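# Extract the upright nail from its base

## Task

Remove the nail that is standing upright. If any part of the robot itself contacts the nail, the task may count as failed. Whatever the robot is still gripping when the scene ends may drop.

## Robot and tools

Robot: two arms, left_arm and right_arm. Each ends in a five-digit-style hand (index, middle, ring, thumb). right_arm has a right hand; left_arm has its mirror-image left hand. Base positions in the scene frame: left_arm at (-0.041, +0.323, 0) m, right_arm at (+0.023, -0.450, 0) m, each turned only slightly about z. Scene frame: origin at table-top height between the arms, +z up, +x out over the table, left_arm on +y. Image left/right does not match arm names.

Frames. Everything an arm reports or is commanded in (hand pose, velocities, targets, wrist camera pose) uses that arm's own base frame. Fixed cameras and the table use the scene frame. The hand point sits just in front of the palm near the index/middle knuckles; its +z runs along straight fingers toward the tips, +y points out of the palm face, +x runs across the palm away from the thumb on the right hand and toward the thumb on the left. A rigid mast sticks out near the wrist on the palm side and can strike things. Fingertips have rubber caps; the rest is hard plastic.

The 48-number row (used by execute_actions and move). One flat list covering both arms, every value in [-1, 1], even when one arm stays put. Order: left_arm dx, dy, dz, rx, ry, rz; then 16 left hand hinge numbers; left_gripper current_limit, speed; then right_arm dx, dy, dz, rx, ry, rz; 16 right hand hinge numbers; right_gripper current_limit, speed.
- dx..rz are an offset, not a pose: measured from that arm's Hand target as it stands when the action or move begins, along the arm's base axes, rotation about the Hand target position. 1.0 = 0.6 m of travel or 180 degrees. rx, ry, rz form a single rotation vector. All six at 0 means re-command the current Hand target. Sending the same offset again moves further.
- Hinge order per hand: index_abd, index_mcp, index_pip, index_dip, middle_abd, middle_mcp, middle_pip, middle_dip, ring_abd, ring_mcp, ring_pip, ring_dip, thumb_cmc, thumb_axl, thumb_mcp, thumb_ipl. Each is an absolute goal angle scaled linearly between the hinge's stops. Straight values: abd 0.00, mcp -0.75, pip -0.58, dip -0.70, thumb_cmc -0.71, thumb_axl -0.68, thumb_mcp -0.23, thumb_ipl -0.17. Toward +1 the finger joints curl toward the palm, abd spreads away from the thumb, thumb_cmc brings the thumb round in front of the palm.
- current_limit: -1 maps to 0 mA, +1 to 550 mA (floor 11 mA); it also caps hinge speed. speed: set-point rate is (speed+1)/2 of 8.5 rad/s. Starting values are +0.4 and -0.6. A 0 in any hand slot is a real goal; to leave a hand unchanged, copy back its hand_goal, hand_current_limit and hand_speed.

Tools.
- execute_actions(actions, cameras): actions is a list of actions, each a table of up to 15 rows of 48 numbers; one row per 1/30 s step, and a short table repeats its final row. Each row counts from the start-of-action Hand target, not from the previous row. An empty list returns state and all camera images.
- move(target, speed, blend, stop_force, zero, blocking, cameras): target is one 48-number row or up to 15 rows; every row's offsets count from the same starting Hand targets. Straight-line paths. speed in m/s, 0.002 to 3.6, default 0.25 (turning up to twice that in rad/s), one value or one per target. blend in m rounds corners in a list; 0 stops at each. stop_force in N, 3 to 120, ends an arm's path when its wrist sensor feels that much push; unreliable when the hand rotates; omit it when backing off a contact; not allowed with blocking=false. zero (with stop_force) re-zeroes the sensor first, default true. Keep hand numbers identical across a list.
- wait(seconds 0 to 10), stop(), zoom_image(camera, region [x0,y0,x1,y1] pixels, at most 504x504), zero_wrist_force(arm), finished_scene(scene = current scene number; irreversible).
Cameras: cam_high, cam_work, cam_left_wrist, cam_right_wrist, each 504x504.

Results. Per arm: end_effector_position (m), quat_wxyz, velocities, Joint positions/torques, Hand target (the next offsets' origin; the hand often rests a bit short of it), Wrist force/torque in the hand axes plus the peak since last shown. Per hand motor: hand_goal, hand_measured, hand_current_ma, hand_state (moving, goal, blocked, overload). move adds a line: done, off_target, moving, held or fault, plus limits (paced = pose clipped, held = steps withheld).

Cautions. Orientation commands are clipped to 32 degrees from the measured one per step. Arms are stiff: aiming even slightly into a firm surface can trigger a fault stop; approach slowly, with stop_force. Roughly 150 N on any part, or contact torque at the joint limits (wrist joints 25.7 N m), halts the arm for 10 s. A hand motor drawing 495 mA or more for 5 s shuts off. Motors heating to 85 °C brake the arm. Keep the arms and hands from pressing on each other, avoid paths near an arm's own base, do not slam, drop or knock anything off the table, and let nothing held fall far. Release held items gently before finishing.

Each tool is called after "Request:" as name([rows], argument=value, ...), one row to a line, values as JSON.

## Session

Request:
execute_actions(actions=[])

Scene clock: 0.00 s.
left_arm: end_effector_position=(+0.3219, -0.2194, +0.2649) hand_goal=(+0.000, -0.754, -0.576, -0.696, +0.000, -0.754, -0.576, -0.696, +0.000, -0.754, -0.576, -0.696, -0.714, -0.678, -0.226, -0.168) hand_measured=(+0.000, -0.754, -0.576, -0.696, +0.000, -0.754, -0.576, -0.696, +0.000, -0.754, -0.576, -0.696, -0.714, -0.678, -0.226, -0.168) hand_current_ma=(+0, +0, +0, +0, +0, +0, +0, +0, +0, +0, +0, +0, +0, +0, +0, +0) hand_state=(goal, goal, goal, goal, goal, goal, goal, goal, goal, goal, goal, goal, goal, goal, goal, goal) hand_current_limit=0.40 hand_speed=-0.60 end_effector_quat_wxyz=(-0.260, +0.907, -0.072, +0.324) | right_arm: end_effector_position=(+0.5036, +0.2316, +0.3207) hand_goal=(+0.000, -0.754, -0.576, -0.696, +0.000, -0.754, -0.576, -0.696, +0.000, -0.754, -0.576, -0.696, -0.714, -0.678, -0.226, -0.168) hand_measured=(+0.000, -0.754, -0.576, -0.696, +0.000, -0.754, -0.576, -0.696, +0.000, -0.754, -0.576, -0.696, -0.714, -0.678, -0.226, -0.168) hand_current_ma=(+0, +0, +0, +0, +0, +0, +0, +0, +0, +0, +0, +0, +0, +0, +0, +0) hand_state=(goal, goal, goal, goal, goal, goal, goal, goal, goal, goal, goal, goal, goal, goal, goal, goal) hand_current_limit=0.40 hand_speed=-0.60 end_effector_quat_wxyz=(+0.021, +0.996, -0.078, -0.040)
Joint positions: left_arm=[2.643 -1.068 -2.423 -0.736 2.308 1.42] | right_arm=[0.312 -1.24 1.271 -1.513 -1.579 2.039]
Joint velocities: within noise
Joint torques (N m): no reading
Wrist force (N): no reading
Wrist torque (N m): no reading
Wrist force, peak (N): no reading
Hand target: left_arm +0.3219, -0.2194, +0.2649; -0.260, +0.907, -0.072, +0.324 | right_arm +0.5036, +0.2316, +0.3207; +0.021, +0.996, -0.078, -0.040

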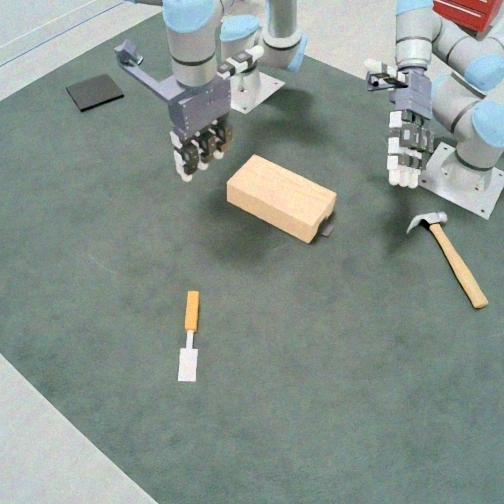

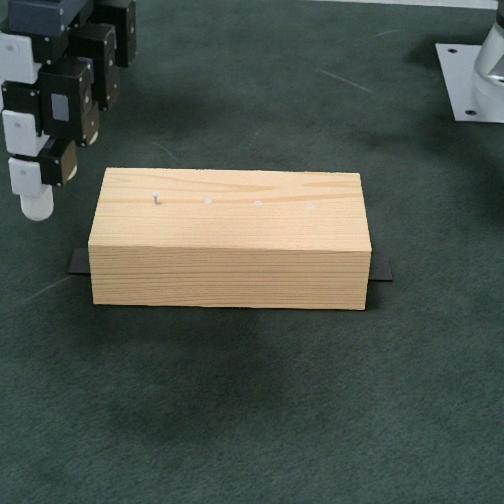

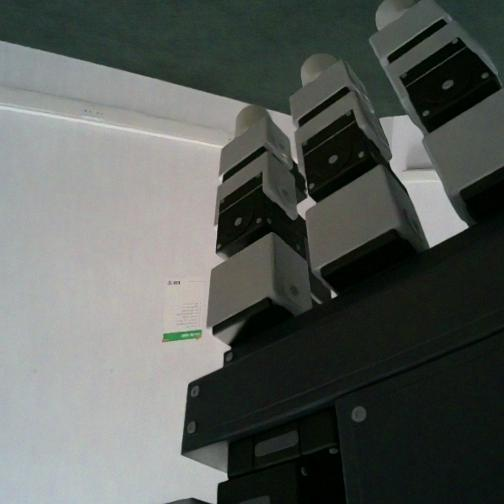

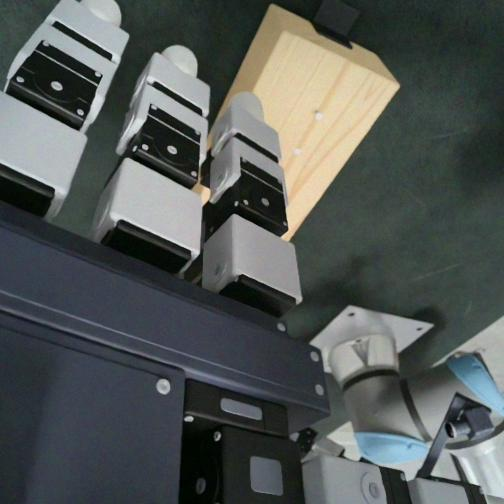

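Request:
zoom_image(camera="cam_high", region=[380, 180, 504, 320])

Request:
zoom_image(camera="cam_high", region=[200, 140, 360, 260])

Request:
zoom_image(camera="cam_work", region=[60, 150, 400, 320])

Request:
zoom_image(camera="cam_high", region=[50, 0, 504, 220])

Scaled by 3.600 from the camera's 504x504 image, which has a finer 720x720 frame.

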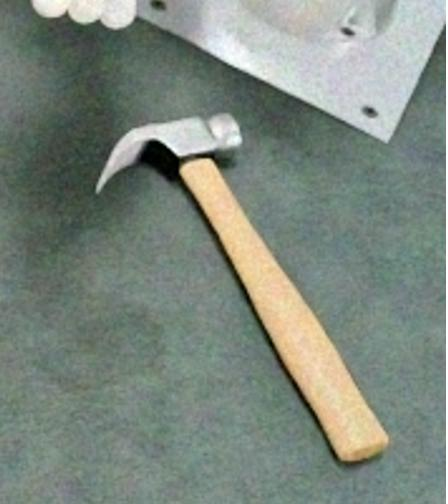

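Scaled by 3.150 from the camera's 504x504 image, which has a finer 720x720 frame.

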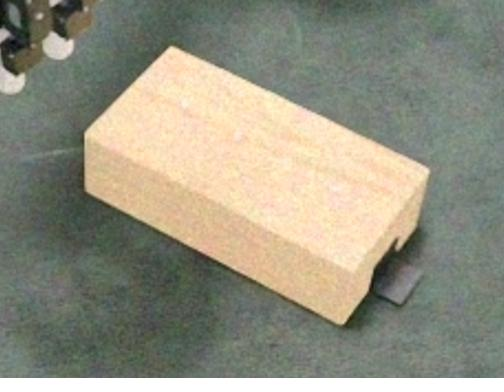

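Scaled by 1.482 from the camera's 504x504 image, which has a finer 720x720 frame.

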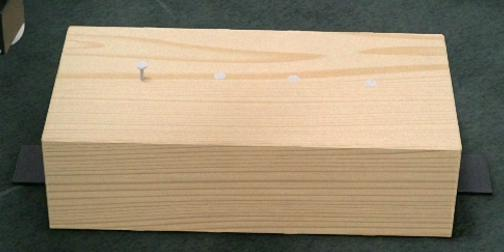

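Scaled by 1.110 from the camera's 504x504 image, which has a finer 720x720 frame.

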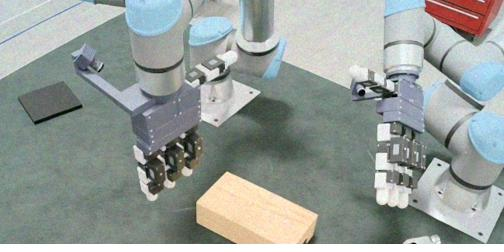

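Request:
move(target=[0,0,0,0,0,0, 0,-0.754,-0.576,-0.696,0,-0.754,-0.576,-0.696,0,-0.754,-0.576,-0.696,-0.714,-0.678,-0.226,-0.168,0.4,-0.6, 0.1,0.2,-0.1,0,0,0, 0,-0.754,-0.576,-0.696,0,-0.754,-0.576,-0.696,0,-0.754,-0.576,-0.696,-0.714,-0.678,-0.226,-0.168,0.4,-0.6], cameras=["cam_high","cam_work"])

Scene clock: 13.97 s.
left_arm: end_effector_position=(+0.3219, -0.2194, +0.2649) hand_goal=(+0.000, -0.754, -0.576, -0.696, +0.000, -0.754, -0.576, -0.696, +0.000, -0.754, -0.576, -0.696, -0.714, -0.678, -0.226, -0.168) hand_measured=(+0.000, -0.750, -0.576, -0.696, +0.000, -0.750, -0.576, -0.696, +0.000, -0.750, -0.576, -0.696, -0.712, -0.678, -0.226, -0.168) hand_current_ma=(+0, +16, -3, +0, +0, +16, -3, +0, +0, +18, -3, +0, +9, +4, +4, +2) hand_state=(goal, goal, goal, goal, goal, goal, goal, goal, goal, goal, goal, goal, goal, goal, goal, goal) hand_current_limit=0.40 hand_speed=-0.60 end_effector_quat_wxyz=(-0.260, +0.907, -0.072, +0.324) | right_arm: end_effector_position=(+0.5636, +0.3515, +0.2607) hand_goal=(+0.000, -0.754, -0.576, -0.696, +0.000, -0.754, -0.576, -0.696, +0.000, -0.754, -0.576, -0.696, -0.714, -0.678, -0.226, -0.168) hand_measured=(+0.000, -0.754, -0.576, -0.696, +0.000, -0.754, -0.576, -0.696, +0.000, -0.754, -0.576, -0.696, -0.714, -0.678, -0.224, -0.168) hand_current_ma=(+0, +1, -1, +0, +0, +1, -1, +0, +0, +1, -1, +0, +0, +1, +6, +0) hand_state=(goal, goal, goal, goal, goal, goal, goal, goal, goal, goal, goal, goal, goal, goal, goal, goal) hand_current_limit=0.40 hand_speed=-0.60 end_effector_quat_wxyz=(+0.021, +0.996, -0.078, -0.040)
Joint positions: left_arm=[2.643 -1.068 -2.423 -0.736 2.308 1.42] | right_arm=[0.442 -0.926 0.951 -1.506 -1.568 2.169]
Joint torques (N m): left_arm=[-0.73 1.15 24.99 2.94 1.11 -0.18] | right_arm=[-2.32 -42.31 -30.58 -4.5 -1.97 -0.75]
Wrist force (N): left_arm=[-0.5 0.1 0.1] | right_arm=[0.1 -0.7 0.2]
Wrist torque (N m): left_arm=[0.00 0.07 -0.04] | right_arm=[-0.10 -0.02 0.11]
Wrist force, peak (N): left_arm=[-0.2 0.2 0.6] | right_arm=[0.9 -3.3 1.1]
Hand target: left_arm +0.3219, -0.2194, +0.2649; -0.260, +0.907, -0.072, +0.324 | right_arm +0.5636, +0.3516, +0.2607; +0.021, +0.996, -0.078, -0.040
Off the commanded pose: left_arm 0.000 m, 0 deg | right_arm 0.000 m, 0 deg.
move: done
Images, in order (width x height): cam_high 504x504, cam_work 504x504.

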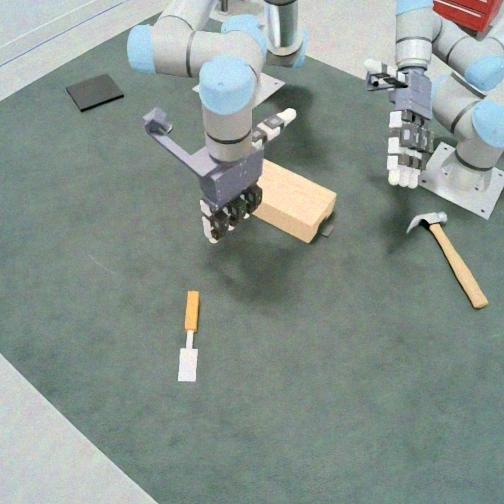

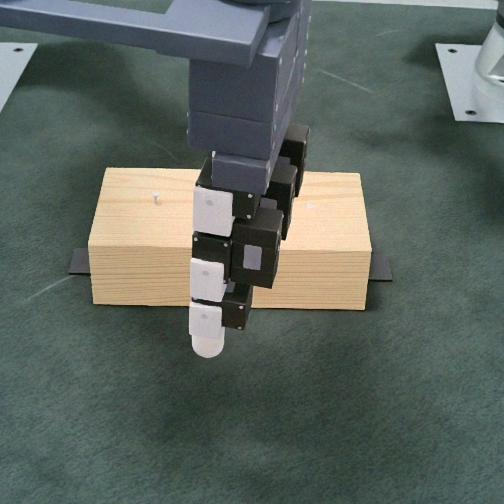

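Request:
move(target=[0,0,0,0,0,0, 0,-0.754,-0.576,-0.696,0,-0.754,-0.576,-0.696,0,-0.754,-0.576,-0.696,-0.714,-0.678,-0.226,-0.168,0.4,-0.6, -0.27,-0.17,0,0,0,0, 0,-0.754,-0.576,-0.696,0,-0.754,-0.576,-0.696,0,-0.754,-0.576,-0.696,-0.714,-0.678,-0.226,-0.168,0.4,-0.6], cameras=["cam_high","cam_work"])

Request:
move(target=[0,0,0,0,0,0, 0,-0.754,-0.576,-0.696,0,-0.754,-0.576,-0.696,0,-0.754,-0.576,-0.696,-0.714,-0.678,-0.226,-0.168,0.4,-0.6, 0.1,0,0.25,0,0,0, 0,-0.754,-0.576,-0.696,0,-0.754,-0.576,-0.696,0,-0.754,-0.576,-0.696,-0.714,-0.678,-0.226,-0.168,0.4,-0.6], cameras=["cam_high","cam_work"])

Request:
move(target=[0,0,0,0,0,0, 0,-0.754,-0.576,-0.696,0,-0.754,-0.576,-0.696,0,-0.754,-0.576,-0.696,-0.714,-0.678,-0.226,-0.168,0.4,-0.6, 0.3,0.35,-0.3,0,0,0, 0,-0.754,-0.576,-0.696,0,-0.754,-0.576,-0.696,0,-0.754,-0.576,-0.696,-0.714,-0.678,-0.226,-0.168,0.4,-0.6], cameras=["cam_high","cam_work"])

Request:
move(target=[0,0,0,0,0,0, 0,-0.754,-0.576,-0.696,0,-0.754,-0.576,-0.696,0,-0.754,-0.576,-0.696,-0.714,-0.678,-0.226,-0.168,0.4,-0.6, 0,-0.35,0.3,0,0,0, 0,-0.754,-0.576,-0.696,0,-0.754,-0.576,-0.696,0,-0.754,-0.576,-0.696,-0.714,-0.678,-0.226,-0.168,0.4,-0.6], cameras=["cam_high","cam_work"])

Scene clock: 16.70 s.
left_arm: end_effector_position=(+0.3219, -0.2194, +0.2649) hand_goal=(+0.000, -0.754, -0.576, -0.696, +0.000, -0.754, -0.576, -0.696, +0.000, -0.754, -0.576, -0.696, -0.714, -0.678, -0.226, -0.168) hand_measured=(+0.000, -0.750, -0.576, -0.696, +0.000, -0.750, -0.576, -0.696, +0.000, -0.750, -0.576, -0.696, -0.712, -0.678, -0.226, -0.168) hand_current_ma=(+0, +16, -3, +0, +0, +16, -3, +0, +0, +18, -3, +0, +9, +4, +4, +2) hand_state=(goal, goal, goal, goal, goal, goal, goal, goal, goal, goal, goal, goal, goal, goal, goal, goal) hand_current_limit=0.40 hand_speed=-0.60 end_effector_quat_wxyz=(-0.260, +0.907, -0.072, +0.324) | right_arm: end_effector_position=(+0.4017, +0.2495, +0.2607) hand_goal=(+0.000, -0.754, -0.576, -0.696, +0.000, -0.754, -0.576, -0.696, +0.000, -0.754, -0.576, -0.696, -0.714, -0.678, -0.226, -0.168) hand_measured=(+0.000, -0.754, -0.576, -0.696, +0.000, -0.754, -0.576, -0.696, +0.000, -0.754, -0.576, -0.696, -0.714, -0.678, -0.224, -0.168) hand_current_ma=(+0, +1, -1, +0, +0, +1, -1, +0, +0, +1, -1, +0, +0, +1, +6, +0) hand_state=(goal, goal, goal, goal, goal, goal, goal, goal, goal, goal, goal, goal, goal, goal, goal, goal) hand_current_limit=0.40 hand_speed=-0.60 end_effector_quat_wxyz=(+0.021, +0.996, -0.078, -0.040)
Joint positions: left_arm=[2.643 -1.068 -2.423 -0.736 2.308 1.42] | right_arm=[0.401 -1.404 1.633 -1.711 -1.572 2.128]
Joint torques (N m): left_arm=[-0.18 1.1 25.42 3.07 1.14 -0.13] | right_arm=[6.95 -41.7 -13.09 0.56 1.52 1.71]
Wrist force (N): left_arm=[-0.2 -0.1 0.3] | right_arm=[-0.1 0.0 0.2]
Wrist torque (N m): left_arm=[-0.04 0.05 -0.03] | right_arm=[0.00 0.02 0.08]
Wrist force, peak (N): left_arm=[-0.7 0.4 0.2] | right_arm=[2.3 -2.3 -0.6]
Hand target: left_arm +0.3219, -0.2194, +0.2649; -0.260, +0.907, -0.072, +0.324 | right_arm +0.4016, +0.2496, +0.2607; +0.021, +0.996, -0.078, -0.040
Off the commanded pose: left_arm 0.000 m, 0 deg | right_arm 0.000 m, 0 deg.
move: done
Images, in order (width x height): cam_high 504x504, cam_work 504x504.

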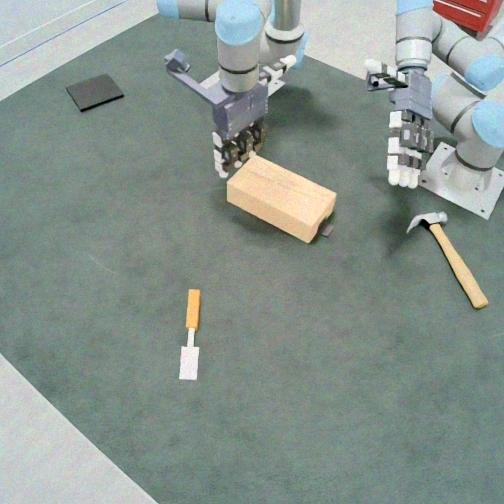

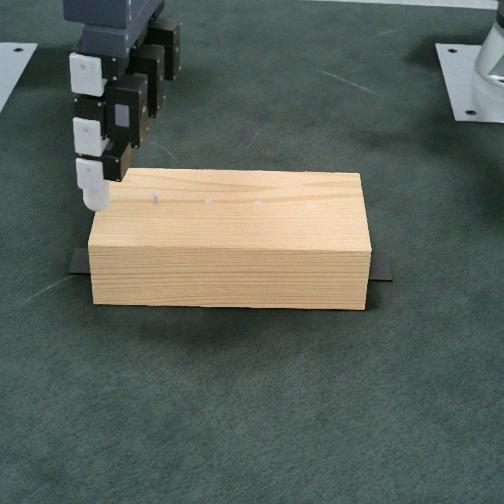

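Scene clock: 17.87 s.
left_arm: end_effector_position=(+0.3219, -0.2194, +0.2649) hand_goal=(+0.000, -0.754, -0.576, -0.696, +0.000, -0.754, -0.576, -0.696, +0.000, -0.754, -0.576, -0.696, -0.714, -0.678, -0.226, -0.168) hand_measured=(+0.000, -0.750, -0.576, -0.696, +0.000, -0.750, -0.576, -0.696, +0.000, -0.750, -0.576, -0.696, -0.712, -0.678, -0.226, -0.168) hand_current_ma=(+0, +16, -3, +0, +0, +16, -3, +0, +0, +18, -3, +0, +9, +4, +4, +2) hand_state=(goal, goal, goal, goal, goal, goal, goal, goal, goal, goal, goal, goal, goal, goal, goal, goal) hand_current_limit=0.40 hand_speed=-0.60 end_effector_quat_wxyz=(-0.260, +0.907, -0.072, +0.324) | right_arm: end_effector_position=(+0.4617, +0.2495, +0.4106) hand_goal=(+0.000, -0.754, -0.576, -0.696, +0.000, -0.754, -0.576, -0.696, +0.000, -0.754, -0.576, -0.696, -0.714, -0.678, -0.226, -0.168) hand_measured=(+0.000, -0.754, -0.576, -0.696, +0.000, -0.754, -0.576, -0.696, +0.000, -0.754, -0.576, -0.696, -0.714, -0.678, -0.222, -0.168) hand_current_ma=(+0, +1, -1, +0, +0, +1, -1, +0, +0, +1, -1, +0, +0, +1, +7, +0) hand_state=(goal, goal, goal, goal, goal, goal, goal, goal, goal, goal, goal, goal, goal, goal, goal, goal) hand_current_limit=0.40 hand_speed=-0.60 end_effector_quat_wxyz=(+0.021, +0.996, -0.078, -0.040)
Joint positions: left_arm=[2.643 -1.068 -2.423 -0.736 2.308 1.42] | right_arm=[0.362 -1.291 1.108 -1.298 -1.575 2.089]
Joint torques (N m): left_arm=[-0.62 1.01 24.79 2.99 1.23 -0.15] | right_arm=[9.7 -40.6 -27.57 -0.38 1.39 1.7]
Wrist force (N): left_arm=[-0.3 0.0 0.3] | right_arm=[0.4 -0.5 -0.3]
Wrist torque (N m): left_arm=[-0.03 0.04 -0.02] | right_arm=[-0.01 0.00 0.06]
Wrist force, peak (N): left_arm=[-0.8 0.3 0.2] | right_arm=[-0.8 -0.1 2.4]
Hand target: left_arm +0.3219, -0.2194, +0.2649; -0.260, +0.907, -0.072, +0.324 | right_arm +0.4616, +0.2496, +0.4107; +0.021, +0.996, -0.078, -0.040
Off the commanded pose: left_arm 0.000 m, 0 deg | right_arm 0.000 m, 0 deg.
move: done
Images, in order (width x height): cam_high 504x504, cam_work 504x504.

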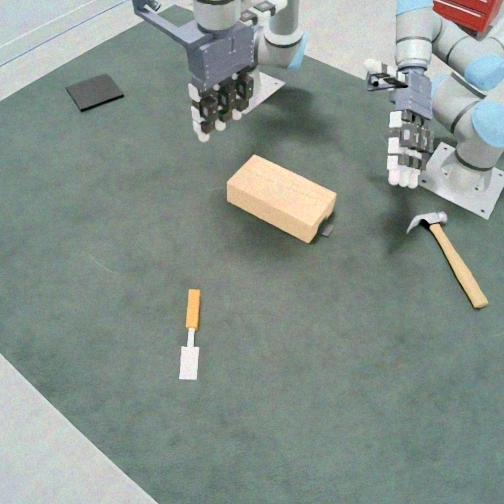

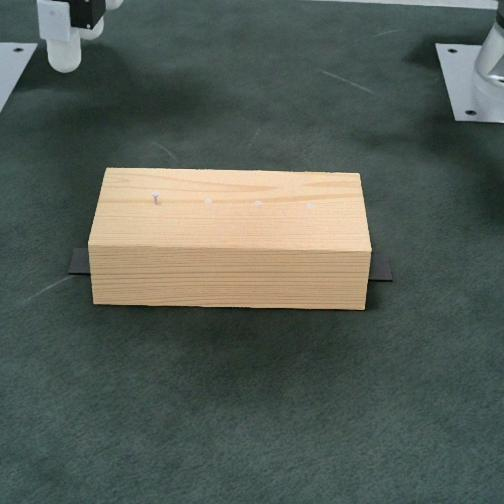

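Scene clock: 19.83 s.
left_arm: end_effector_position=(+0.3219, -0.2194, +0.2649) hand_goal=(+0.000, -0.754, -0.576, -0.696, +0.000, -0.754, -0.576, -0.696, +0.000, -0.754, -0.576, -0.696, -0.714, -0.678, -0.226, -0.168) hand_measured=(+0.000, -0.750, -0.576, -0.696, +0.000, -0.750, -0.576, -0.696, +0.000, -0.750, -0.576, -0.696, -0.712, -0.678, -0.226, -0.168) hand_current_ma=(+0, +16, -3, +0, +0, +16, -3, +0, +0, +18, -3, +0, +9, +4, +4, +2) hand_state=(goal, goal, goal, goal, goal, goal, goal, goal, goal, goal, goal, goal, goal, goal, goal, goal) hand_current_limit=0.40 hand_speed=-0.60 end_effector_quat_wxyz=(-0.260, +0.907, -0.072, +0.324) | right_arm: end_effector_position=(+0.6405, +0.4588, +0.2302) hand_goal=(+0.000, -0.754, -0.576, -0.696, +0.000, -0.754, -0.576, -0.696, +0.000, -0.754, -0.576, -0.696, -0.714, -0.678, -0.226, -0.168) hand_measured=(+0.000, -0.754, -0.576, -0.696, +0.000, -0.754, -0.576, -0.696, +0.000, -0.754, -0.576, -0.696, -0.714, -0.678, -0.222, -0.168) hand_current_ma=(+0, +1, -1, +0, +0, +1, -1, +0, +0, +1, -1, +0, +0, +1, +7, +0) hand_state=(goal, goal, goal, goal, goal, goal, goal, goal, goal, goal, goal, goal, goal, goal, goal, goal) hand_current_limit=0.40 hand_speed=-0.60 end_effector_quat_wxyz=(+0.003, +0.997, -0.073, -0.016)
Joint positions: left_arm=[2.643 -1.068 -2.423 -0.736 2.308 1.42] | right_arm=[0.516 -0.391 0.035 -1.186 -1.558 2.232]
Joint torques (N m): left_arm=[-0.32 0.85 25.53 2.95 1.2 -0.13] | right_arm=[-10.2 -58.39 -20.34 0.71 -1.98 1.19]
Wrist force (N): left_arm=[-0.5 0.0 0.0] | right_arm=[0.1 -0.5 0.2]
Wrist torque (N m): left_arm=[0.00 0.06 -0.04] | right_arm=[-0.06 0.00 0.09]
Wrist force, peak (N): left_arm=[-0.4 0.3 0.2] | right_arm=[0.9 -2.1 1.9]
Hand target: left_arm +0.3219, -0.2194, +0.2649; -0.260, +0.907, -0.072, +0.324 | right_arm +0.6416, +0.4596, +0.2307; +0.021, +0.996, -0.078, -0.040
Off the commanded pose: left_arm 0.000 m, 0 deg | right_arm 0.001 m, 4 deg.
elbow stopped short (right arm): the move would have taken joint 3 (elbow) straighter than the controller allows.
move: off_target (right_arm)
Images, in order (width x height): cam_high 504x504, cam_work 504x504.

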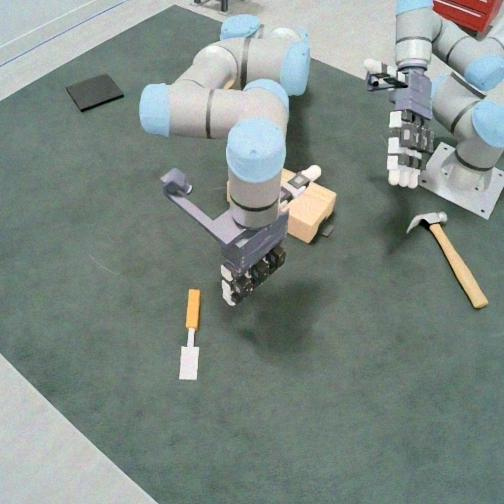

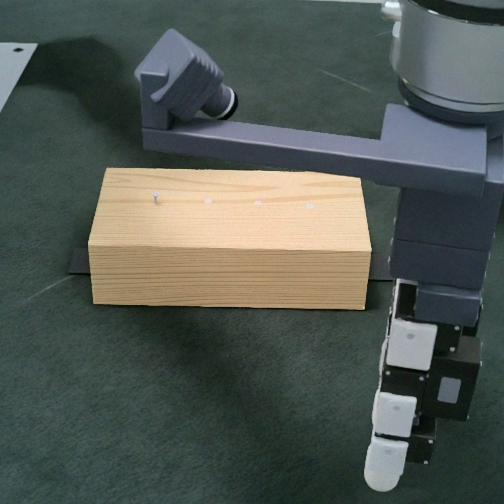

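Scene clock: 21.63 s.
left_arm: end_effector_position=(+0.3219, -0.2194, +0.2649) hand_goal=(+0.000, -0.754, -0.576, -0.696, +0.000, -0.754, -0.576, -0.696, +0.000, -0.754, -0.576, -0.696, -0.714, -0.678, -0.226, -0.168) hand_measured=(+0.000, -0.750, -0.576, -0.696, +0.000, -0.750, -0.576, -0.696, +0.000, -0.750, -0.576, -0.696, -0.712, -0.678, -0.226, -0.168) hand_current_ma=(+0, +16, -3, +0, +0, +16, -3, +0, +0, +18, -3, +0, +9, +4, +4, +2) hand_state=(goal, goal, goal, goal, goal, goal, goal, goal, goal, goal, goal, goal, goal, goal, goal, goal) hand_current_limit=0.40 hand_speed=-0.60 end_effector_quat_wxyz=(-0.260, +0.907, -0.072, +0.324) | right_arm: end_effector_position=(+0.6412, +0.2494, +0.4103) hand_goal=(+0.000, -0.754, -0.576, -0.696, +0.000, -0.754, -0.576, -0.696, +0.000, -0.754, -0.576, -0.696, -0.714, -0.678, -0.226, -0.168) hand_measured=(+0.000, -0.752, -0.576, -0.696, +0.000, -0.752, -0.576, -0.696, +0.000, -0.752, -0.576, -0.696, -0.714, -0.678, -0.222, -0.168) hand_current_ma=(+0, +1, -1, +0, +0, +1, -1, +0, +0, +1, -1, +0, +0, +1, +7, +0) hand_state=(goal, goal, goal, goal, goal, goal, goal, goal, goal, goal, goal, goal, goal, goal, goal, goal) hand_current_limit=0.40 hand_speed=-0.60 end_effector_quat_wxyz=(+0.020, +0.996, -0.078, -0.038)
Joint positions: left_arm=[2.643 -1.068 -2.423 -0.736 2.308 1.42] | right_arm=[0.279 -0.644 0.035 -0.876 -1.583 2.006]
Joint torques (N m): left_arm=[-0.46 1 25.2 2.92 1.23 -0.1] | right_arm=[-3.09 -61.18 -26 -3.79 1.38 -1.48]
Wrist force (N): left_arm=[-0.2 0.1 -0.1] | right_arm=[0.4 -0.3 -0.1]
Wrist torque (N m): left_arm=[0.03 0.01 -0.01] | right_arm=[0.01 -0.04 -0.01]
Wrist force, peak (N): left_arm=[-0.3 0.2 0.7] | right_arm=[-0.3 -2.5 1.5]
Hand target: left_arm +0.3219, -0.2194, +0.2649; -0.260, +0.907, -0.072, +0.324 | right_arm +0.6416, +0.2496, +0.4107; +0.021, +0.996, -0.078, -0.040
Off the commanded pose: left_arm 0.000 m, 0 deg | right_arm 0.001 m, 0 deg.
elbow stopped short (right arm): the move would have taken joint 3 (elbow) straighter than the controller allows.
move: done
Images, in order (width x height): cam_high 504x504, cam_work 504x504.

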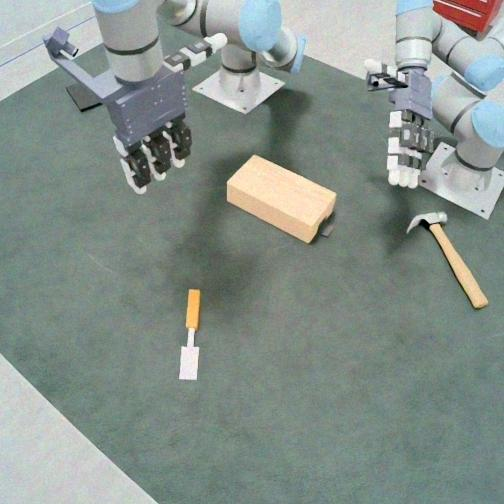

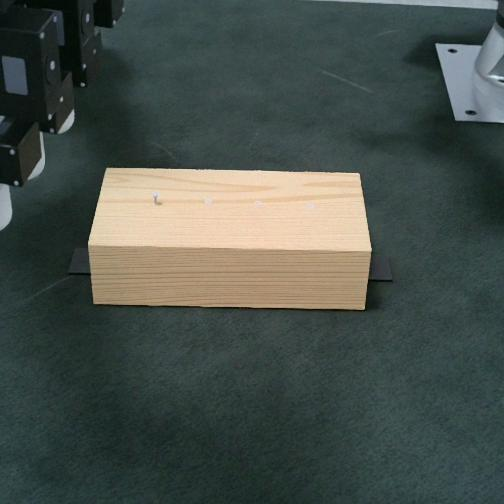

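Request:
move(target=[0.033,0.485,0.142,0.2695,-0.2356,-0.44, 0,-0.754,-0.576,-0.696,0,-0.754,-0.576,-0.696,0,-0.754,-0.576,-0.696,-0.714,-0.678,-0.226,-0.168,0.4,-0.6, -0.402,-0.333,0,0,0,0, 0,-0.754,-0.576,-0.696,0,-0.754,-0.576,-0.696,0,-0.754,-0.576,-0.696,-0.714,-0.678,-0.226,-0.168,0.4,-0.6], cameras=["cam_high","cam_work","cam_left_wrist"])

Scene clock: 43.67 s.
left_arm: end_effector_position=(+0.3417, +0.0716, +0.3501) hand_goal=(+0.000, -0.754, -0.576, -0.696, +0.000, -0.754, -0.576, -0.696, +0.000, -0.754, -0.576, -0.696, -0.714, -0.678, -0.226, -0.168) hand_measured=(+0.000, -0.746, -0.576, -0.696, +0.000, -0.746, -0.576, -0.696, +0.000, -0.746, -0.576, -0.696, -0.706, -0.678, -0.226, -0.168) hand_current_ma=(+0, +36, -1, +0, +0, +36, -1, +0, +0, +41, +0, +0, +34, +4, +5, +2) hand_state=(goal, goal, goal, goal, goal, goal, goal, goal, goal, goal, goal, goal, goal, goal, goal, goal) hand_current_limit=0.40 hand_speed=-0.60 end_effector_quat_wxyz=(+0.326, -0.326, +0.628, -0.627) | right_arm: end_effector_position=(+0.4004, +0.0497, +0.4107) hand_goal=(+0.000, -0.754, -0.576, -0.696, +0.000, -0.754, -0.576, -0.696, +0.000, -0.754, -0.576, -0.696, -0.714, -0.678, -0.226, -0.168) hand_measured=(+0.000, -0.752, -0.576, -0.696, +0.000, -0.752, -0.576, -0.696, +0.000, -0.752, -0.576, -0.696, -0.714, -0.678, -0.222, -0.168) hand_current_ma=(+0, +1, -1, +0, +0, +1, -1, +0, +0, +1, -1, +0, +0, +1, +7, +0) hand_state=(goal, goal, goal, goal, goal, goal, goal, goal, goal, goal, goal, goal, goal, goal, goal, goal) hand_current_limit=0.40 hand_speed=-0.60 end_effector_quat_wxyz=(+0.021, +0.996, -0.078, -0.040)
Joint positions: left_arm=[4.569 -1.215 -1.992 -3.074 0.468 6.282] | right_arm=[0.011 -1.645 1.503 -1.346 -1.605 1.739]
Joint torques (N m): left_arm=[6.11 -0.82 18.57 -1.75 0.58 -2.73] | right_arm=[8.81 -19.1 -26.24 -1.68 0.69 1.6]
Wrist force (N): left_arm=[0.5 0.1 -0.8] | right_arm=[0.6 -0.2 0.1]
Wrist torque (N m): left_arm=[0.26 -0.26 0.00] | right_arm=[-0.01 -0.03 0.01]
Wrist force, peak (N): left_arm=[0.0 0.8 -1.2] | right_arm=[0.9 -1.1 0.0]
Hand target: left_arm +0.3417, +0.0716, +0.3501; +0.326, -0.326, +0.628, -0.627 | right_arm +0.4004, +0.0498, +0.4107; +0.021, +0.996, -0.078, -0.040
Off the commanded pose: left_arm 0.000 m, 0 deg | right_arm 0.000 m, 0 deg.
move: done
Images, in order (width x height): cam_high 504x504, cam_work 504x504, cam_left_wrist 504x504.

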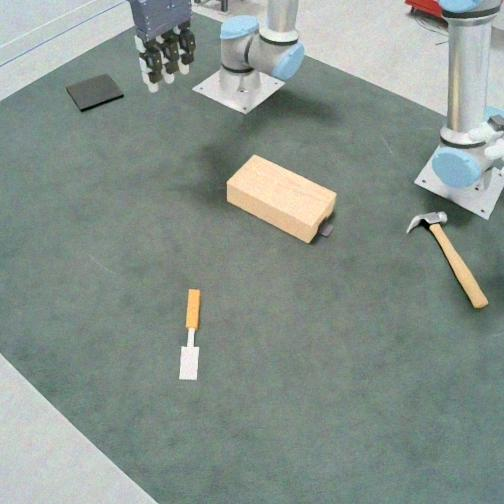

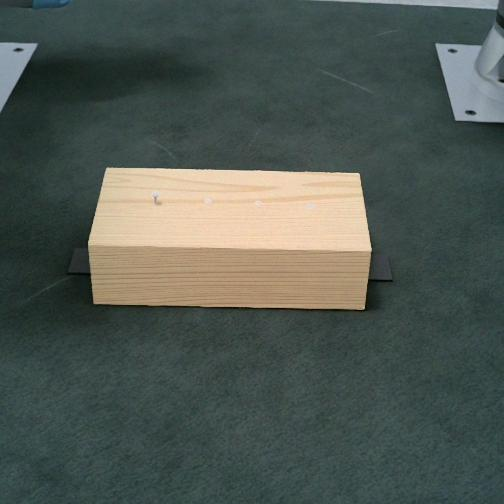

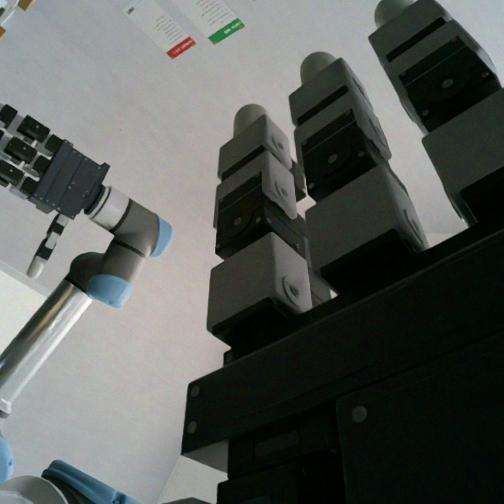

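Request:
move(target=[0,0,0.05,-0.545,0.383,0, 0,-0.754,-0.576,-0.696,0,-0.754,-0.576,-0.696,0,-0.754,-0.576,-0.696,-0.714,-0.678,-0.226,-0.168,0.4,-0.6, 0,0,0,0,0,0, 0,-0.754,-0.576,-0.696,0,-0.754,-0.576,-0.696,0,-0.754,-0.576,-0.696,-0.714,-0.678,-0.226,-0.168,0.4,-0.6], speed=0.7)

Scene clock: 47.43 s.
left_arm: end_effector_position=(+0.3417, +0.0716, +0.3801) hand_goal=(+0.000, -0.754, -0.576, -0.696, +0.000, -0.754, -0.576, -0.696, +0.000, -0.754, -0.576, -0.696, -0.714, -0.678, -0.226, -0.168) hand_measured=(+0.002, -0.756, -0.576, -0.696, +0.002, -0.756, -0.576, -0.696, +0.002, -0.756, -0.576, -0.696, -0.716, -0.678, -0.226, -0.168) hand_current_ma=(+5, -12, +0, +0, +6, -12, -1, +0, +6, -13, +0, +0, -13, +4, +5, +2) hand_state=(goal, goal, goal, goal, goal, goal, goal, goal, goal, goal, goal, goal, goal, goal, goal, goal) hand_current_limit=0.40 hand_speed=-0.60 end_effector_quat_wxyz=(+0.380, +0.706, -0.033, +0.596) | right_arm: end_effector_position=(+0.4004, +0.0498, +0.4107) hand_goal=(+0.000, -0.754, -0.576, -0.696, +0.000, -0.754, -0.576, -0.696, +0.000, -0.754, -0.576, -0.696, -0.714, -0.678, -0.226, -0.168) hand_measured=(+0.000, -0.752, -0.576, -0.696, +0.000, -0.752, -0.576, -0.696, +0.000, -0.752, -0.576, -0.696, -0.714, -0.678, -0.222, -0.168) hand_current_ma=(+0, +1, -1, +0, +0, +1, -1, +0, +0, +1, -1, +0, +0, +1, +7, +0) hand_state=(goal, goal, goal, goal, goal, goal, goal, goal, goal, goal, goal, goal, goal, goal, goal, goal) hand_current_limit=0.40 hand_speed=-0.60 end_effector_quat_wxyz=(+0.021, +0.996, -0.078, -0.040)
Joint positions: left_arm=[4.505 -1.411 -2.163 -2.709 0.406 4.191] | right_arm=[0.011 -1.645 1.503 -1.346 -1.605 1.739]
Joint torques (N m): left_arm=[-8.52 0.71 31.21 -1.91 -1.3 -2.46] | right_arm=[10.1 -10.91 -16.62 -4.23 1.39 -0.72]
Wrist force (N): left_arm=[0.1 -0.1 -0.1] | right_arm=[0.9 -0.2 0.0]
Wrist torque (N m): left_arm=[-0.29 0.02 -0.01] | right_arm=[0.00 -0.07 0.03]
Wrist force, peak (N): left_arm=[0.9 0.3 -1.0] | right_arm=[0.7 -0.6 -0.1]
Hand target: left_arm +0.3417, +0.0716, +0.3801; +0.380, +0.706, -0.033, +0.596 | right_arm +0.4004, +0.0498, +0.4107; +0.021, +0.996, -0.078, -0.040
Off the commanded pose: left_arm 0.000 m, 0 deg | right_arm 0.000 m, 0 deg.
move: done

Request:
move([
  [0,0,0,-0.545,0.383,0, 0,-0.754,-0.576,-0.696,0,-0.754,-0.576,-0.696,0,-0.754,-0.576,-0.696,-0.714,-0.678,-0.226,-0.168,0.4,-0.6, 0,0,0,0,0,0, 0,-0.754,-0.576,-0.696,0,-0.754,-0.576,-0.696,0,-0.754,-0.576,-0.696,-0.714,-0.678,-0.226,-0.168,0.4,-0.6],
], speed=0.7)

Request:
move([
  [0,0,0,-0.545,0.383,0, 0,-0.754,-0.576,-0.696,0,-0.754,-0.576,-0.696,0,-0.754,-0.576,-0.696,-0.714,-0.678,-0.226,-0.168,0.4,-0.6, 0,0,0,0,0,0, 0,-0.754,-0.576,-0.696,0,-0.754,-0.576,-0.696,0,-0.754,-0.576,-0.696,-0.714,-0.678,-0.226,-0.168,0.4,-0.6],
], speed=0.7, cameras=["cam_high"])

Scene clock: 50.73 s.
left_arm: end_effector_position=(+0.3417, +0.0716, +0.3802) hand_goal=(+0.000, -0.754, -0.576, -0.696, +0.000, -0.754, -0.576, -0.696, +0.000, -0.754, -0.576, -0.696, -0.714, -0.678, -0.226, -0.168) hand_measured=(+0.000, -0.762, -0.576, -0.696, +0.000, -0.762, -0.576, -0.696, +0.000, -0.762, -0.576, -0.696, -0.722, -0.678, -0.226, -0.168) hand_current_ma=(-3, -36, +0, +0, -3, -36, -1, +0, -3, -40, +0, +0, -33, +4, +5, +2) hand_state=(goal, goal, goal, goal, goal, goal, goal, goal, goal, goal, goal, goal, goal, goal, goal, goal) hand_current_limit=0.40 hand_speed=-0.60 end_effector_quat_wxyz=(+0.707, +0.381, +0.595, -0.030) | right_arm: end_effector_position=(+0.4004, +0.0498, +0.4107) hand_goal=(+0.000, -0.754, -0.576, -0.696, +0.000, -0.754, -0.576, -0.696, +0.000, -0.754, -0.576, -0.696, -0.714, -0.678, -0.226, -0.168) hand_measured=(+0.000, -0.752, -0.576, -0.696, +0.000, -0.752, -0.576, -0.696, +0.000, -0.752, -0.576, -0.696, -0.714, -0.678, -0.222, -0.168) hand_current_ma=(+0, +1, -1, +0, +0, +1, -1, +0, +0, +1, -1, +0, +0, +1, +7, +0) hand_state=(goal, goal, goal, goal, goal, goal, goal, goal, goal, goal, goal, goal, goal, goal, goal, goal) hand_current_limit=0.40 hand_speed=-0.60 end_effector_quat_wxyz=(+0.021, +0.996, -0.078, -0.040)
Joint positions: left_arm=[4.947 -0.834 -2.361 -3.09 0.846 2.1] | right_arm=[0.011 -1.645 1.503 -1.346 -1.605 1.739]
Joint torques (N m): left_arm=[-8.51 -21.38 9.85 -0.83 -1.16 -2.32] | right_arm=[8.2 -11.4 -16.08 -4.06 1.32 -1.47]
Wrist force (N): left_arm=[0.6 -0.6 -0.3] | right_arm=[0.4 -0.1 0.1]
Wrist torque (N m): left_arm=[-0.31 -0.46 0.16] | right_arm=[0.00 -0.01 -0.01]
Wrist force, peak (N): left_arm=[0.3 -1.2 -0.2] | right_arm=[0.8 -0.4 0.2]
Hand target: left_arm +0.3417, +0.0716, +0.3801; +0.707, +0.381, +0.595, -0.030 | right_arm +0.4004, +0.0498, +0.4107; +0.021, +0.996, -0.078, -0.040
Off the commanded pose: left_arm 0.000 m, 0 deg | right_arm 0.000 m, 0 deg.
move: done

Scene clock: 52.93 s.
left_arm: end_effector_position=(+0.3417, +0.0717, +0.3802) hand_goal=(+0.000, -0.754, -0.576, -0.696, +0.000, -0.754, -0.576, -0.696, +0.000, -0.754, -0.576, -0.696, -0.714, -0.678, -0.226, -0.168) hand_measured=(-0.002, -0.746, -0.576, -0.696, -0.002, -0.746, -0.576, -0.696, -0.002, -0.746, -0.576, -0.696, -0.708, -0.678, -0.226, -0.168) hand_current_ma=(-5, +36, +0, +0, -6, +36, -1, +0, -5, +42, +0, +0, +32, +4, +5, +2) hand_state=(goal, goal, goal, goal, goal, goal, goal, goal, goal, goal, goal, goal, goal, goal, goal, goal) hand_current_limit=0.40 hand_speed=-0.60 end_effector_quat_wxyz=(+0.328, -0.325, +0.629, -0.626) | right_arm: end_effector_position=(+0.4004, +0.0498, +0.4107) hand_goal=(+0.000, -0.754, -0.576, -0.696, +0.000, -0.754, -0.576, -0.696, +0.000, -0.754, -0.576, -0.696, -0.714, -0.678, -0.226, -0.168) hand_measured=(+0.000, -0.752, -0.576, -0.696, +0.000, -0.752, -0.576, -0.696, +0.000, -0.752, -0.576, -0.696, -0.714, -0.678, -0.222, -0.168) hand_current_ma=(+0, +1, -1, +0, +0, +1, -1, +0, +0, +1, -1, +0, +0, +1, +7, +0) hand_state=(goal, goal, goal, goal, goal, goal, goal, goal, goal, goal, goal, goal, goal, goal, goal, goal) hand_current_limit=0.40 hand_speed=-0.60 end_effector_quat_wxyz=(+0.021, +0.996, -0.078, -0.040)
Joint positions: left_arm=[4.569 -1.212 -1.918 -3.152 0.469 0.004] | right_arm=[0.011 -1.645 1.503 -1.346 -1.605 1.739]
Joint torques (N m): left_arm=[7.86 15.42 10.39 -2.16 1.37 -2.45] | right_arm=[9.04 -12.12 -14.49 -3.74 1.23 -1.44]
Wrist force (N): left_arm=[0.4 0.4 -0.6] | right_arm=[0.5 -0.3 0.0]
Wrist torque (N m): left_arm=[0.28 -0.26 -0.07] | right_arm=[-0.01 -0.01 0.00]
Wrist force, peak (N): left_arm=[1.0 -0.8 -0.8] | right_arm=[0.7 -0.4 -0.1]
Hand target: left_arm +0.3417, +0.0716, +0.3801; +0.328, -0.325, +0.629, -0.626 | right_arm +0.4004, +0.0498, +0.4107; +0.021, +0.996, -0.078, -0.040
Off the commanded pose: left_arm 0.000 m, 0 deg | right_arm 0.000 m, 0 deg.
move: done
Images, in order (width x height): cam_high 504x504.

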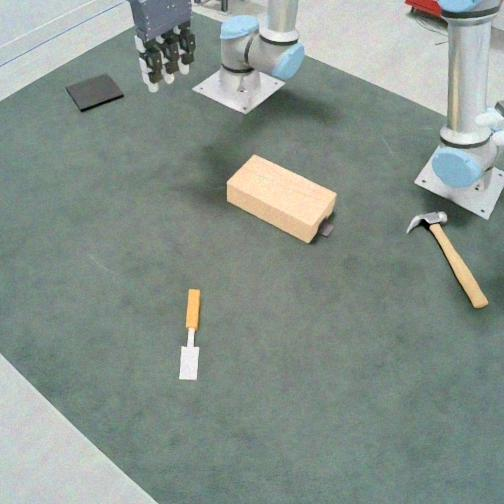

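Request:
move(target=[-0.0067,0.0458,-0.4337,0,0,0, 0,0.27,-0.577,-0.696,0,0.27,-0.577,-0.696,0,0.27,-0.577,-0.696,0.64,-0.677,-0.225,-0.168,0.4,-0.2, 0,0,0,0,0,0, 0,-0.754,-0.576,-0.696,0,-0.754,-0.576,-0.696,0,-0.754,-0.576,-0.696,-0.714,-0.678,-0.226,-0.168,0.4,-0.6], cameras=["cam_high","cam_left_wrist"])

Scene clock: 55.63 s.
left_arm: end_effector_position=(+0.3376, +0.0991, +0.1200) hand_goal=(+0.000, +0.270, -0.578, -0.696, +0.000, +0.270, -0.578, -0.696, +0.000, +0.270, -0.578, -0.696, +0.640, -0.678, -0.226, -0.168) hand_measured=(-0.002, +0.272, -0.576, -0.696, -0.002, +0.272, -0.576, -0.696, -0.002, +0.272, -0.576, -0.696, +0.638, -0.678, -0.226, -0.168) hand_current_ma=(-5, +10, +8, +0, -6, +10, +8, +0, -5, +12, +8, +0, -10, +4, +5, +2) hand_state=(goal, goal, goal, goal, goal, goal, goal, goal, goal, goal, goal, goal, goal, goal, goal, goal) hand_current_limit=0.40 hand_speed=-0.20 end_effector_quat_wxyz=(+0.328, -0.325, +0.629, -0.626) end_effector_velocity=(+0.000, +0.000, -0.001) end_effector_angular_velocity=(+0.004, -0.001, -0.001) | right_arm: end_effector_position=(+0.4004, +0.0498, +0.4107) hand_goal=(+0.000, -0.754, -0.576, -0.696, +0.000, -0.754, -0.576, -0.696, +0.000, -0.754, -0.576, -0.696, -0.714, -0.678, -0.226, -0.168) hand_measured=(+0.000, -0.752, -0.576, -0.696, +0.000, -0.752, -0.576, -0.696, +0.000, -0.752, -0.576, -0.696, -0.714, -0.678, -0.222, -0.168) hand_current_ma=(+0, +1, -1, +0, +0, +1, -1, +0, +0, +1, -1, +0, +0, +1, +7, +0) hand_state=(goal, goal, goal, goal, goal, goal, goal, goal, goal, goal, goal, goal, goal, goal, goal, goal) hand_current_limit=0.40 hand_speed=-0.60 end_effector_quat_wxyz=(+0.021, +0.996, -0.078, -0.040)
Joint positions: left_arm=[4.599 -1.555 -2.39 -2.336 0.498 0.004] | right_arm=[0.011 -1.645 1.503 -1.346 -1.605 1.739]
Joint velocities: left_arm=[-0.001 -0.001 0 0.005 0.001 0] | right_arm=[within noise]
Joint torques (N m): left_arm=[-8.44 4.64 19.37 0.95 -1.3 0.24] | right_arm=[9.01 -11.99 -15.28 -3.68 1.24 -1.45]
Wrist force (N): left_arm=[0.9 0.4 -0.9] | right_arm=[0.3 -0.4 0.0]
Wrist torque (N m): left_arm=[0.42 -0.34 0.05] | right_arm=[-0.03 0.01 -0.02]
Wrist force, peak (N): left_arm=[0.8 2.6 -1.2] | right_arm=[0.7 -0.6 0.0]
Hand target: left_arm +0.3377, +0.0991, +0.1199; +0.328, -0.325, +0.629, -0.626 | right_arm +0.4004, +0.0498, +0.4107; +0.021, +0.996, -0.078, -0.040
Off the commanded pose: left_arm 0.000 m, 0 deg | right_arm 0.000 m, 0 deg.
move: done
Images, in order (width x height): cam_high 504x504, cam_left_wrist 504x504.

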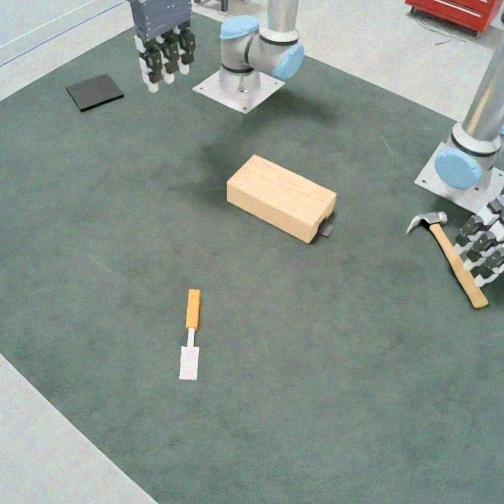

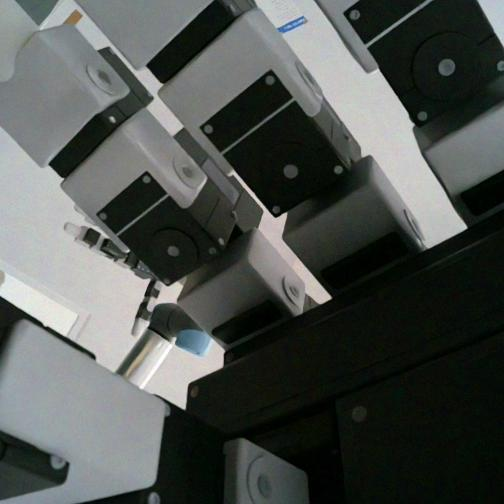

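Request:
zoom_image(camera="cam_high", region=[384, 180, 504, 320])

Scaled by 3.600 from the camera's 504x504 image, which has a finer 720x720 frame.

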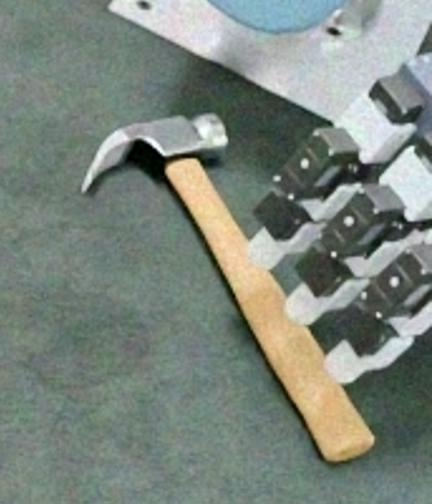

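Request:
move(target=[0.065,-0.047,-0.04,0,0,-0.0167, 0,0.27,-0.577,-0.696,0,0.27,-0.577,-0.696,0,0.27,-0.577,-0.696,0.64,-0.677,-0.225,-0.168,0.4,-0.2, 0,0,0,0,0,0, 0,-0.754,-0.576,-0.696,0,-0.754,-0.576,-0.696,0,-0.754,-0.576,-0.696,-0.714,-0.678,-0.226,-0.168,0.4,-0.6], cameras=["cam_high"])

Request:
zoom_image(camera="cam_high", region=[384, 180, 504, 320])

Scene clock: 58.50 s.
left_arm: end_effector_position=(+0.3767, +0.0710, +0.0960) hand_goal=(+0.000, +0.270, -0.578, -0.696, +0.000, +0.270, -0.578, -0.696, +0.000, +0.270, -0.578, -0.696, +0.640, -0.678, -0.226, -0.168) hand_measured=(-0.002, +0.272, -0.576, -0.696, -0.002, +0.272, -0.576, -0.696, -0.002, +0.272, -0.576, -0.696, +0.638, -0.678, -0.226, -0.168) hand_current_ma=(-5, +10, +8, +0, -6, +10, +8, +0, -5, +12, +8, +0, -10, +4, +5, +2) hand_state=(goal, goal, goal, goal, goal, goal, goal, goal, goal, goal, goal, goal, goal, goal, goal, goal) hand_current_limit=0.40 hand_speed=-0.20 end_effector_quat_wxyz=(+0.311, -0.308, +0.637, -0.634) | right_arm: end_effector_position=(+0.4004, +0.0498, +0.4107) hand_goal=(+0.000, -0.754, -0.576, -0.696, +0.000, -0.754, -0.576, -0.696, +0.000, -0.754, -0.576, -0.696, -0.714, -0.678, -0.226, -0.168) hand_measured=(+0.000, -0.752, -0.576, -0.696, +0.000, -0.752, -0.576, -0.696, +0.000, -0.752, -0.576, -0.696, -0.714, -0.678, -0.222, -0.168) hand_current_ma=(+0, +1, -1, +0, +0, +1, -1, +0, +0, +1, -1, +0, +0, +1, +7, +0) hand_state=(goal, goal, goal, goal, goal, goal, goal, goal, goal, goal, goal, goal, goal, goal, goal, goal) hand_current_limit=0.40 hand_speed=-0.60 end_effector_quat_wxyz=(+0.021, +0.996, -0.078, -0.040)
Joint positions: left_arm=[4.416 -1.652 -2.381 -2.247 0.368 0.003] | right_arm=[0.011 -1.645 1.503 -1.346 -1.605 1.739]
Joint torques (N m): left_arm=[-6.65 20.92 1.37 -1.31 -0.45 -1.94] | right_arm=[8.28 -12.94 -15.45 -3.54 0.94 -1.64]
Wrist force (N): left_arm=[0.8 0.3 -0.8] | right_arm=[0.5 0.0 -0.1]
Wrist torque (N m): left_arm=[0.41 -0.30 0.02] | right_arm=[0.04 -0.02 0.00]
Wrist force, peak (N): left_arm=[0.7 -0.5 -1.8] | right_arm=[0.7 -0.2 0.3]
Hand target: left_arm +0.3767, +0.0709, +0.0959; +0.311, -0.308, +0.637, -0.634 | right_arm +0.4004, +0.0498, +0.4107; +0.021, +0.996, -0.078, -0.040
Off the commanded pose: left_arm 0.000 m, 0 deg | right_arm 0.000 m, 0 deg.
move: done
Images, in order (width x height): cam_high 504x504.

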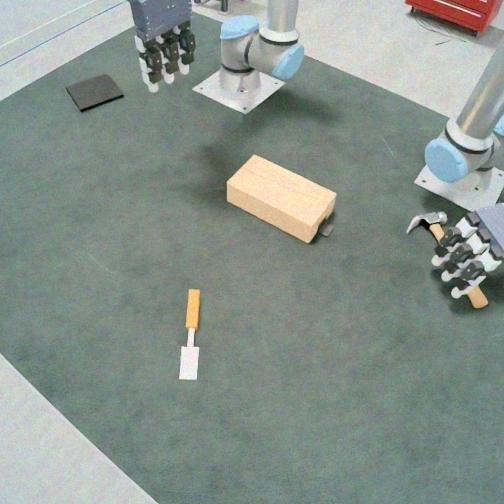

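Scaled by 3.600 from the camera's 504x504 image, which has a finer 720x720 frame.

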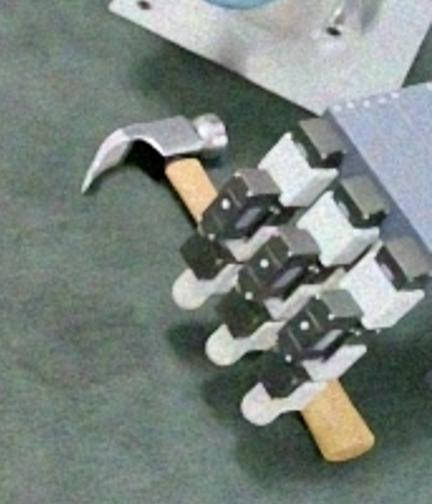

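Request:
move(target=[0,0,-0.07,0,0,0, 0,0.27,-0.577,-0.696,0,0.27,-0.577,-0.696,0,0.27,-0.577,-0.696,0.64,-0.677,-0.1,-0.28,0.4,-0.2, 0,0,0,0,0,0, 0,-0.754,-0.576,-0.696,0,-0.754,-0.576,-0.696,0,-0.754,-0.576,-0.696,-0.714,-0.678,-0.226,-0.168,0.4,-0.6], speed=0.025, stop_force=4, cameras=["cam_high","cam_left_wrist"])

Request:
zoom_image(camera="cam_high", region=[384, 180, 504, 320])

Scene clock: 61.93 s.
left_arm: end_effector_position=(+0.3767, +0.0709, +0.0639) hand_goal=(+0.000, +0.270, -0.578, -0.696, +0.000, +0.270, -0.578, -0.696, +0.000, +0.270, -0.578, -0.696, +0.640, -0.678, -0.100, -0.280) hand_measured=(-0.002, +0.272, -0.576, -0.696, -0.002, +0.272, -0.576, -0.696, -0.002, +0.272, -0.576, -0.696, +0.638, -0.678, -0.104, -0.292) hand_current_ma=(-5, +10, +8, +0, -6, +10, +8, +0, -5, +12, +8, +0, -5, +4, -24, -74) hand_state=(goal, goal, goal, goal, goal, goal, goal, goal, goal, goal, goal, goal, goal, goal, goal, goal) hand_current_limit=0.40 hand_speed=-0.20 end_effector_quat_wxyz=(+0.311, -0.308, +0.637, -0.634) | right_arm: end_effector_position=(+0.4004, +0.0498, +0.4107) hand_goal=(+0.000, -0.754, -0.576, -0.696, +0.000, -0.754, -0.576, -0.696, +0.000, -0.754, -0.576, -0.696, -0.714, -0.678, -0.226, -0.168) hand_measured=(+0.000, -0.752, -0.576, -0.696, +0.000, -0.752, -0.576, -0.696, +0.000, -0.752, -0.576, -0.696, -0.714, -0.678, -0.222, -0.168) hand_current_ma=(+0, +1, -1, +0, +0, +1, -1, +0, +0, +1, -1, +0, +0, +1, +7, +0) hand_state=(goal, goal, goal, goal, goal, goal, goal, goal, goal, goal, goal, goal, goal, goal, goal, goal) hand_current_limit=0.40 hand_speed=-0.60 end_effector_quat_wxyz=(+0.021, +0.996, -0.078, -0.040)
Joint positions: left_arm=[4.416 -1.742 -2.41 -2.128 0.368 0.003] | right_arm=[0.011 -1.645 1.503 -1.346 -1.605 1.739]
Joint torques (N m): left_arm=[2.19 9.91 22.94 1.22 0.98 2.23] | right_arm=[8.05 -12.32 -15.37 -3.23 0.93 -1.42]
Wrist force (N): left_arm=[0.7 -2.2 -1.2] | right_arm=[0.3 -0.3 0.4]
Wrist torque (N m): left_arm=[0.07 -0.28 -0.03] | right_arm=[-0.04 -0.01 -0.02]
Wrist force, peak (N): left_arm=[2.5 -27.9 -2.7] | right_arm=[0.9 -0.2 -0.1]
Hand target: left_arm +0.3767, +0.0709, +0.0639; +0.311, -0.308, +0.637, -0.634 (not the last commanded pose) | right_arm +0.4004, +0.0498, +0.4107; +0.021, +0.996, -0.078, -0.040
Off the commanded pose: left_arm 0.010 m, 0 deg | right_arm 0.000 m, 0 deg.
move: contact (left_arm)
Images, in order (width x height): cam_high 504x504, cam_left_wrist 504x504.

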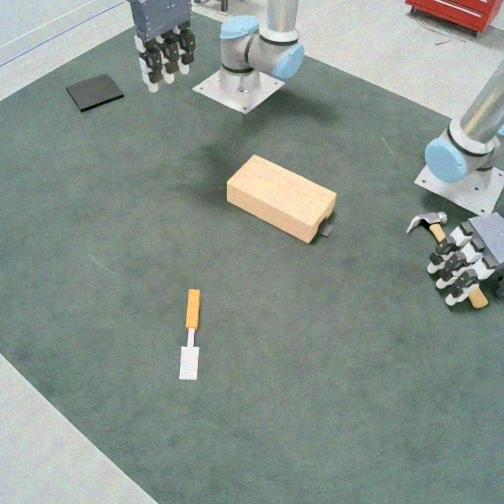

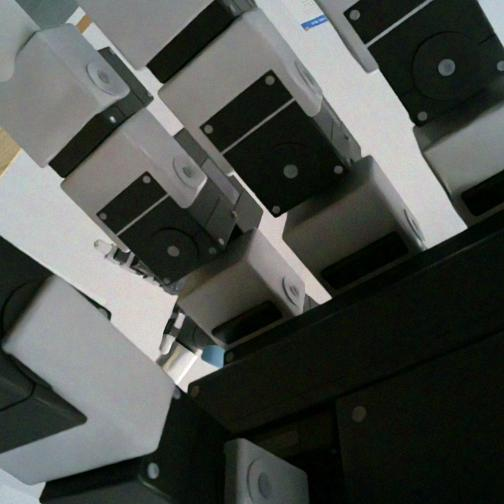

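Scaled by 3.600 from the camera's 504x504 image, which has a finer 720x720 frame.

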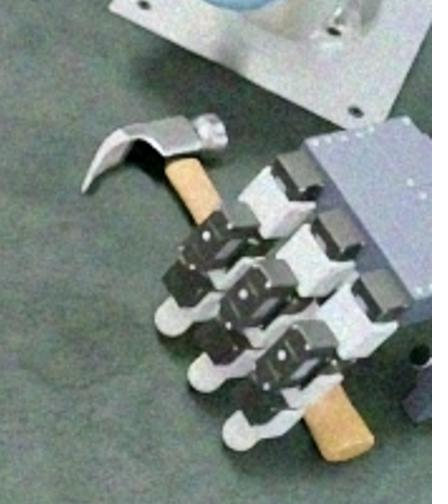

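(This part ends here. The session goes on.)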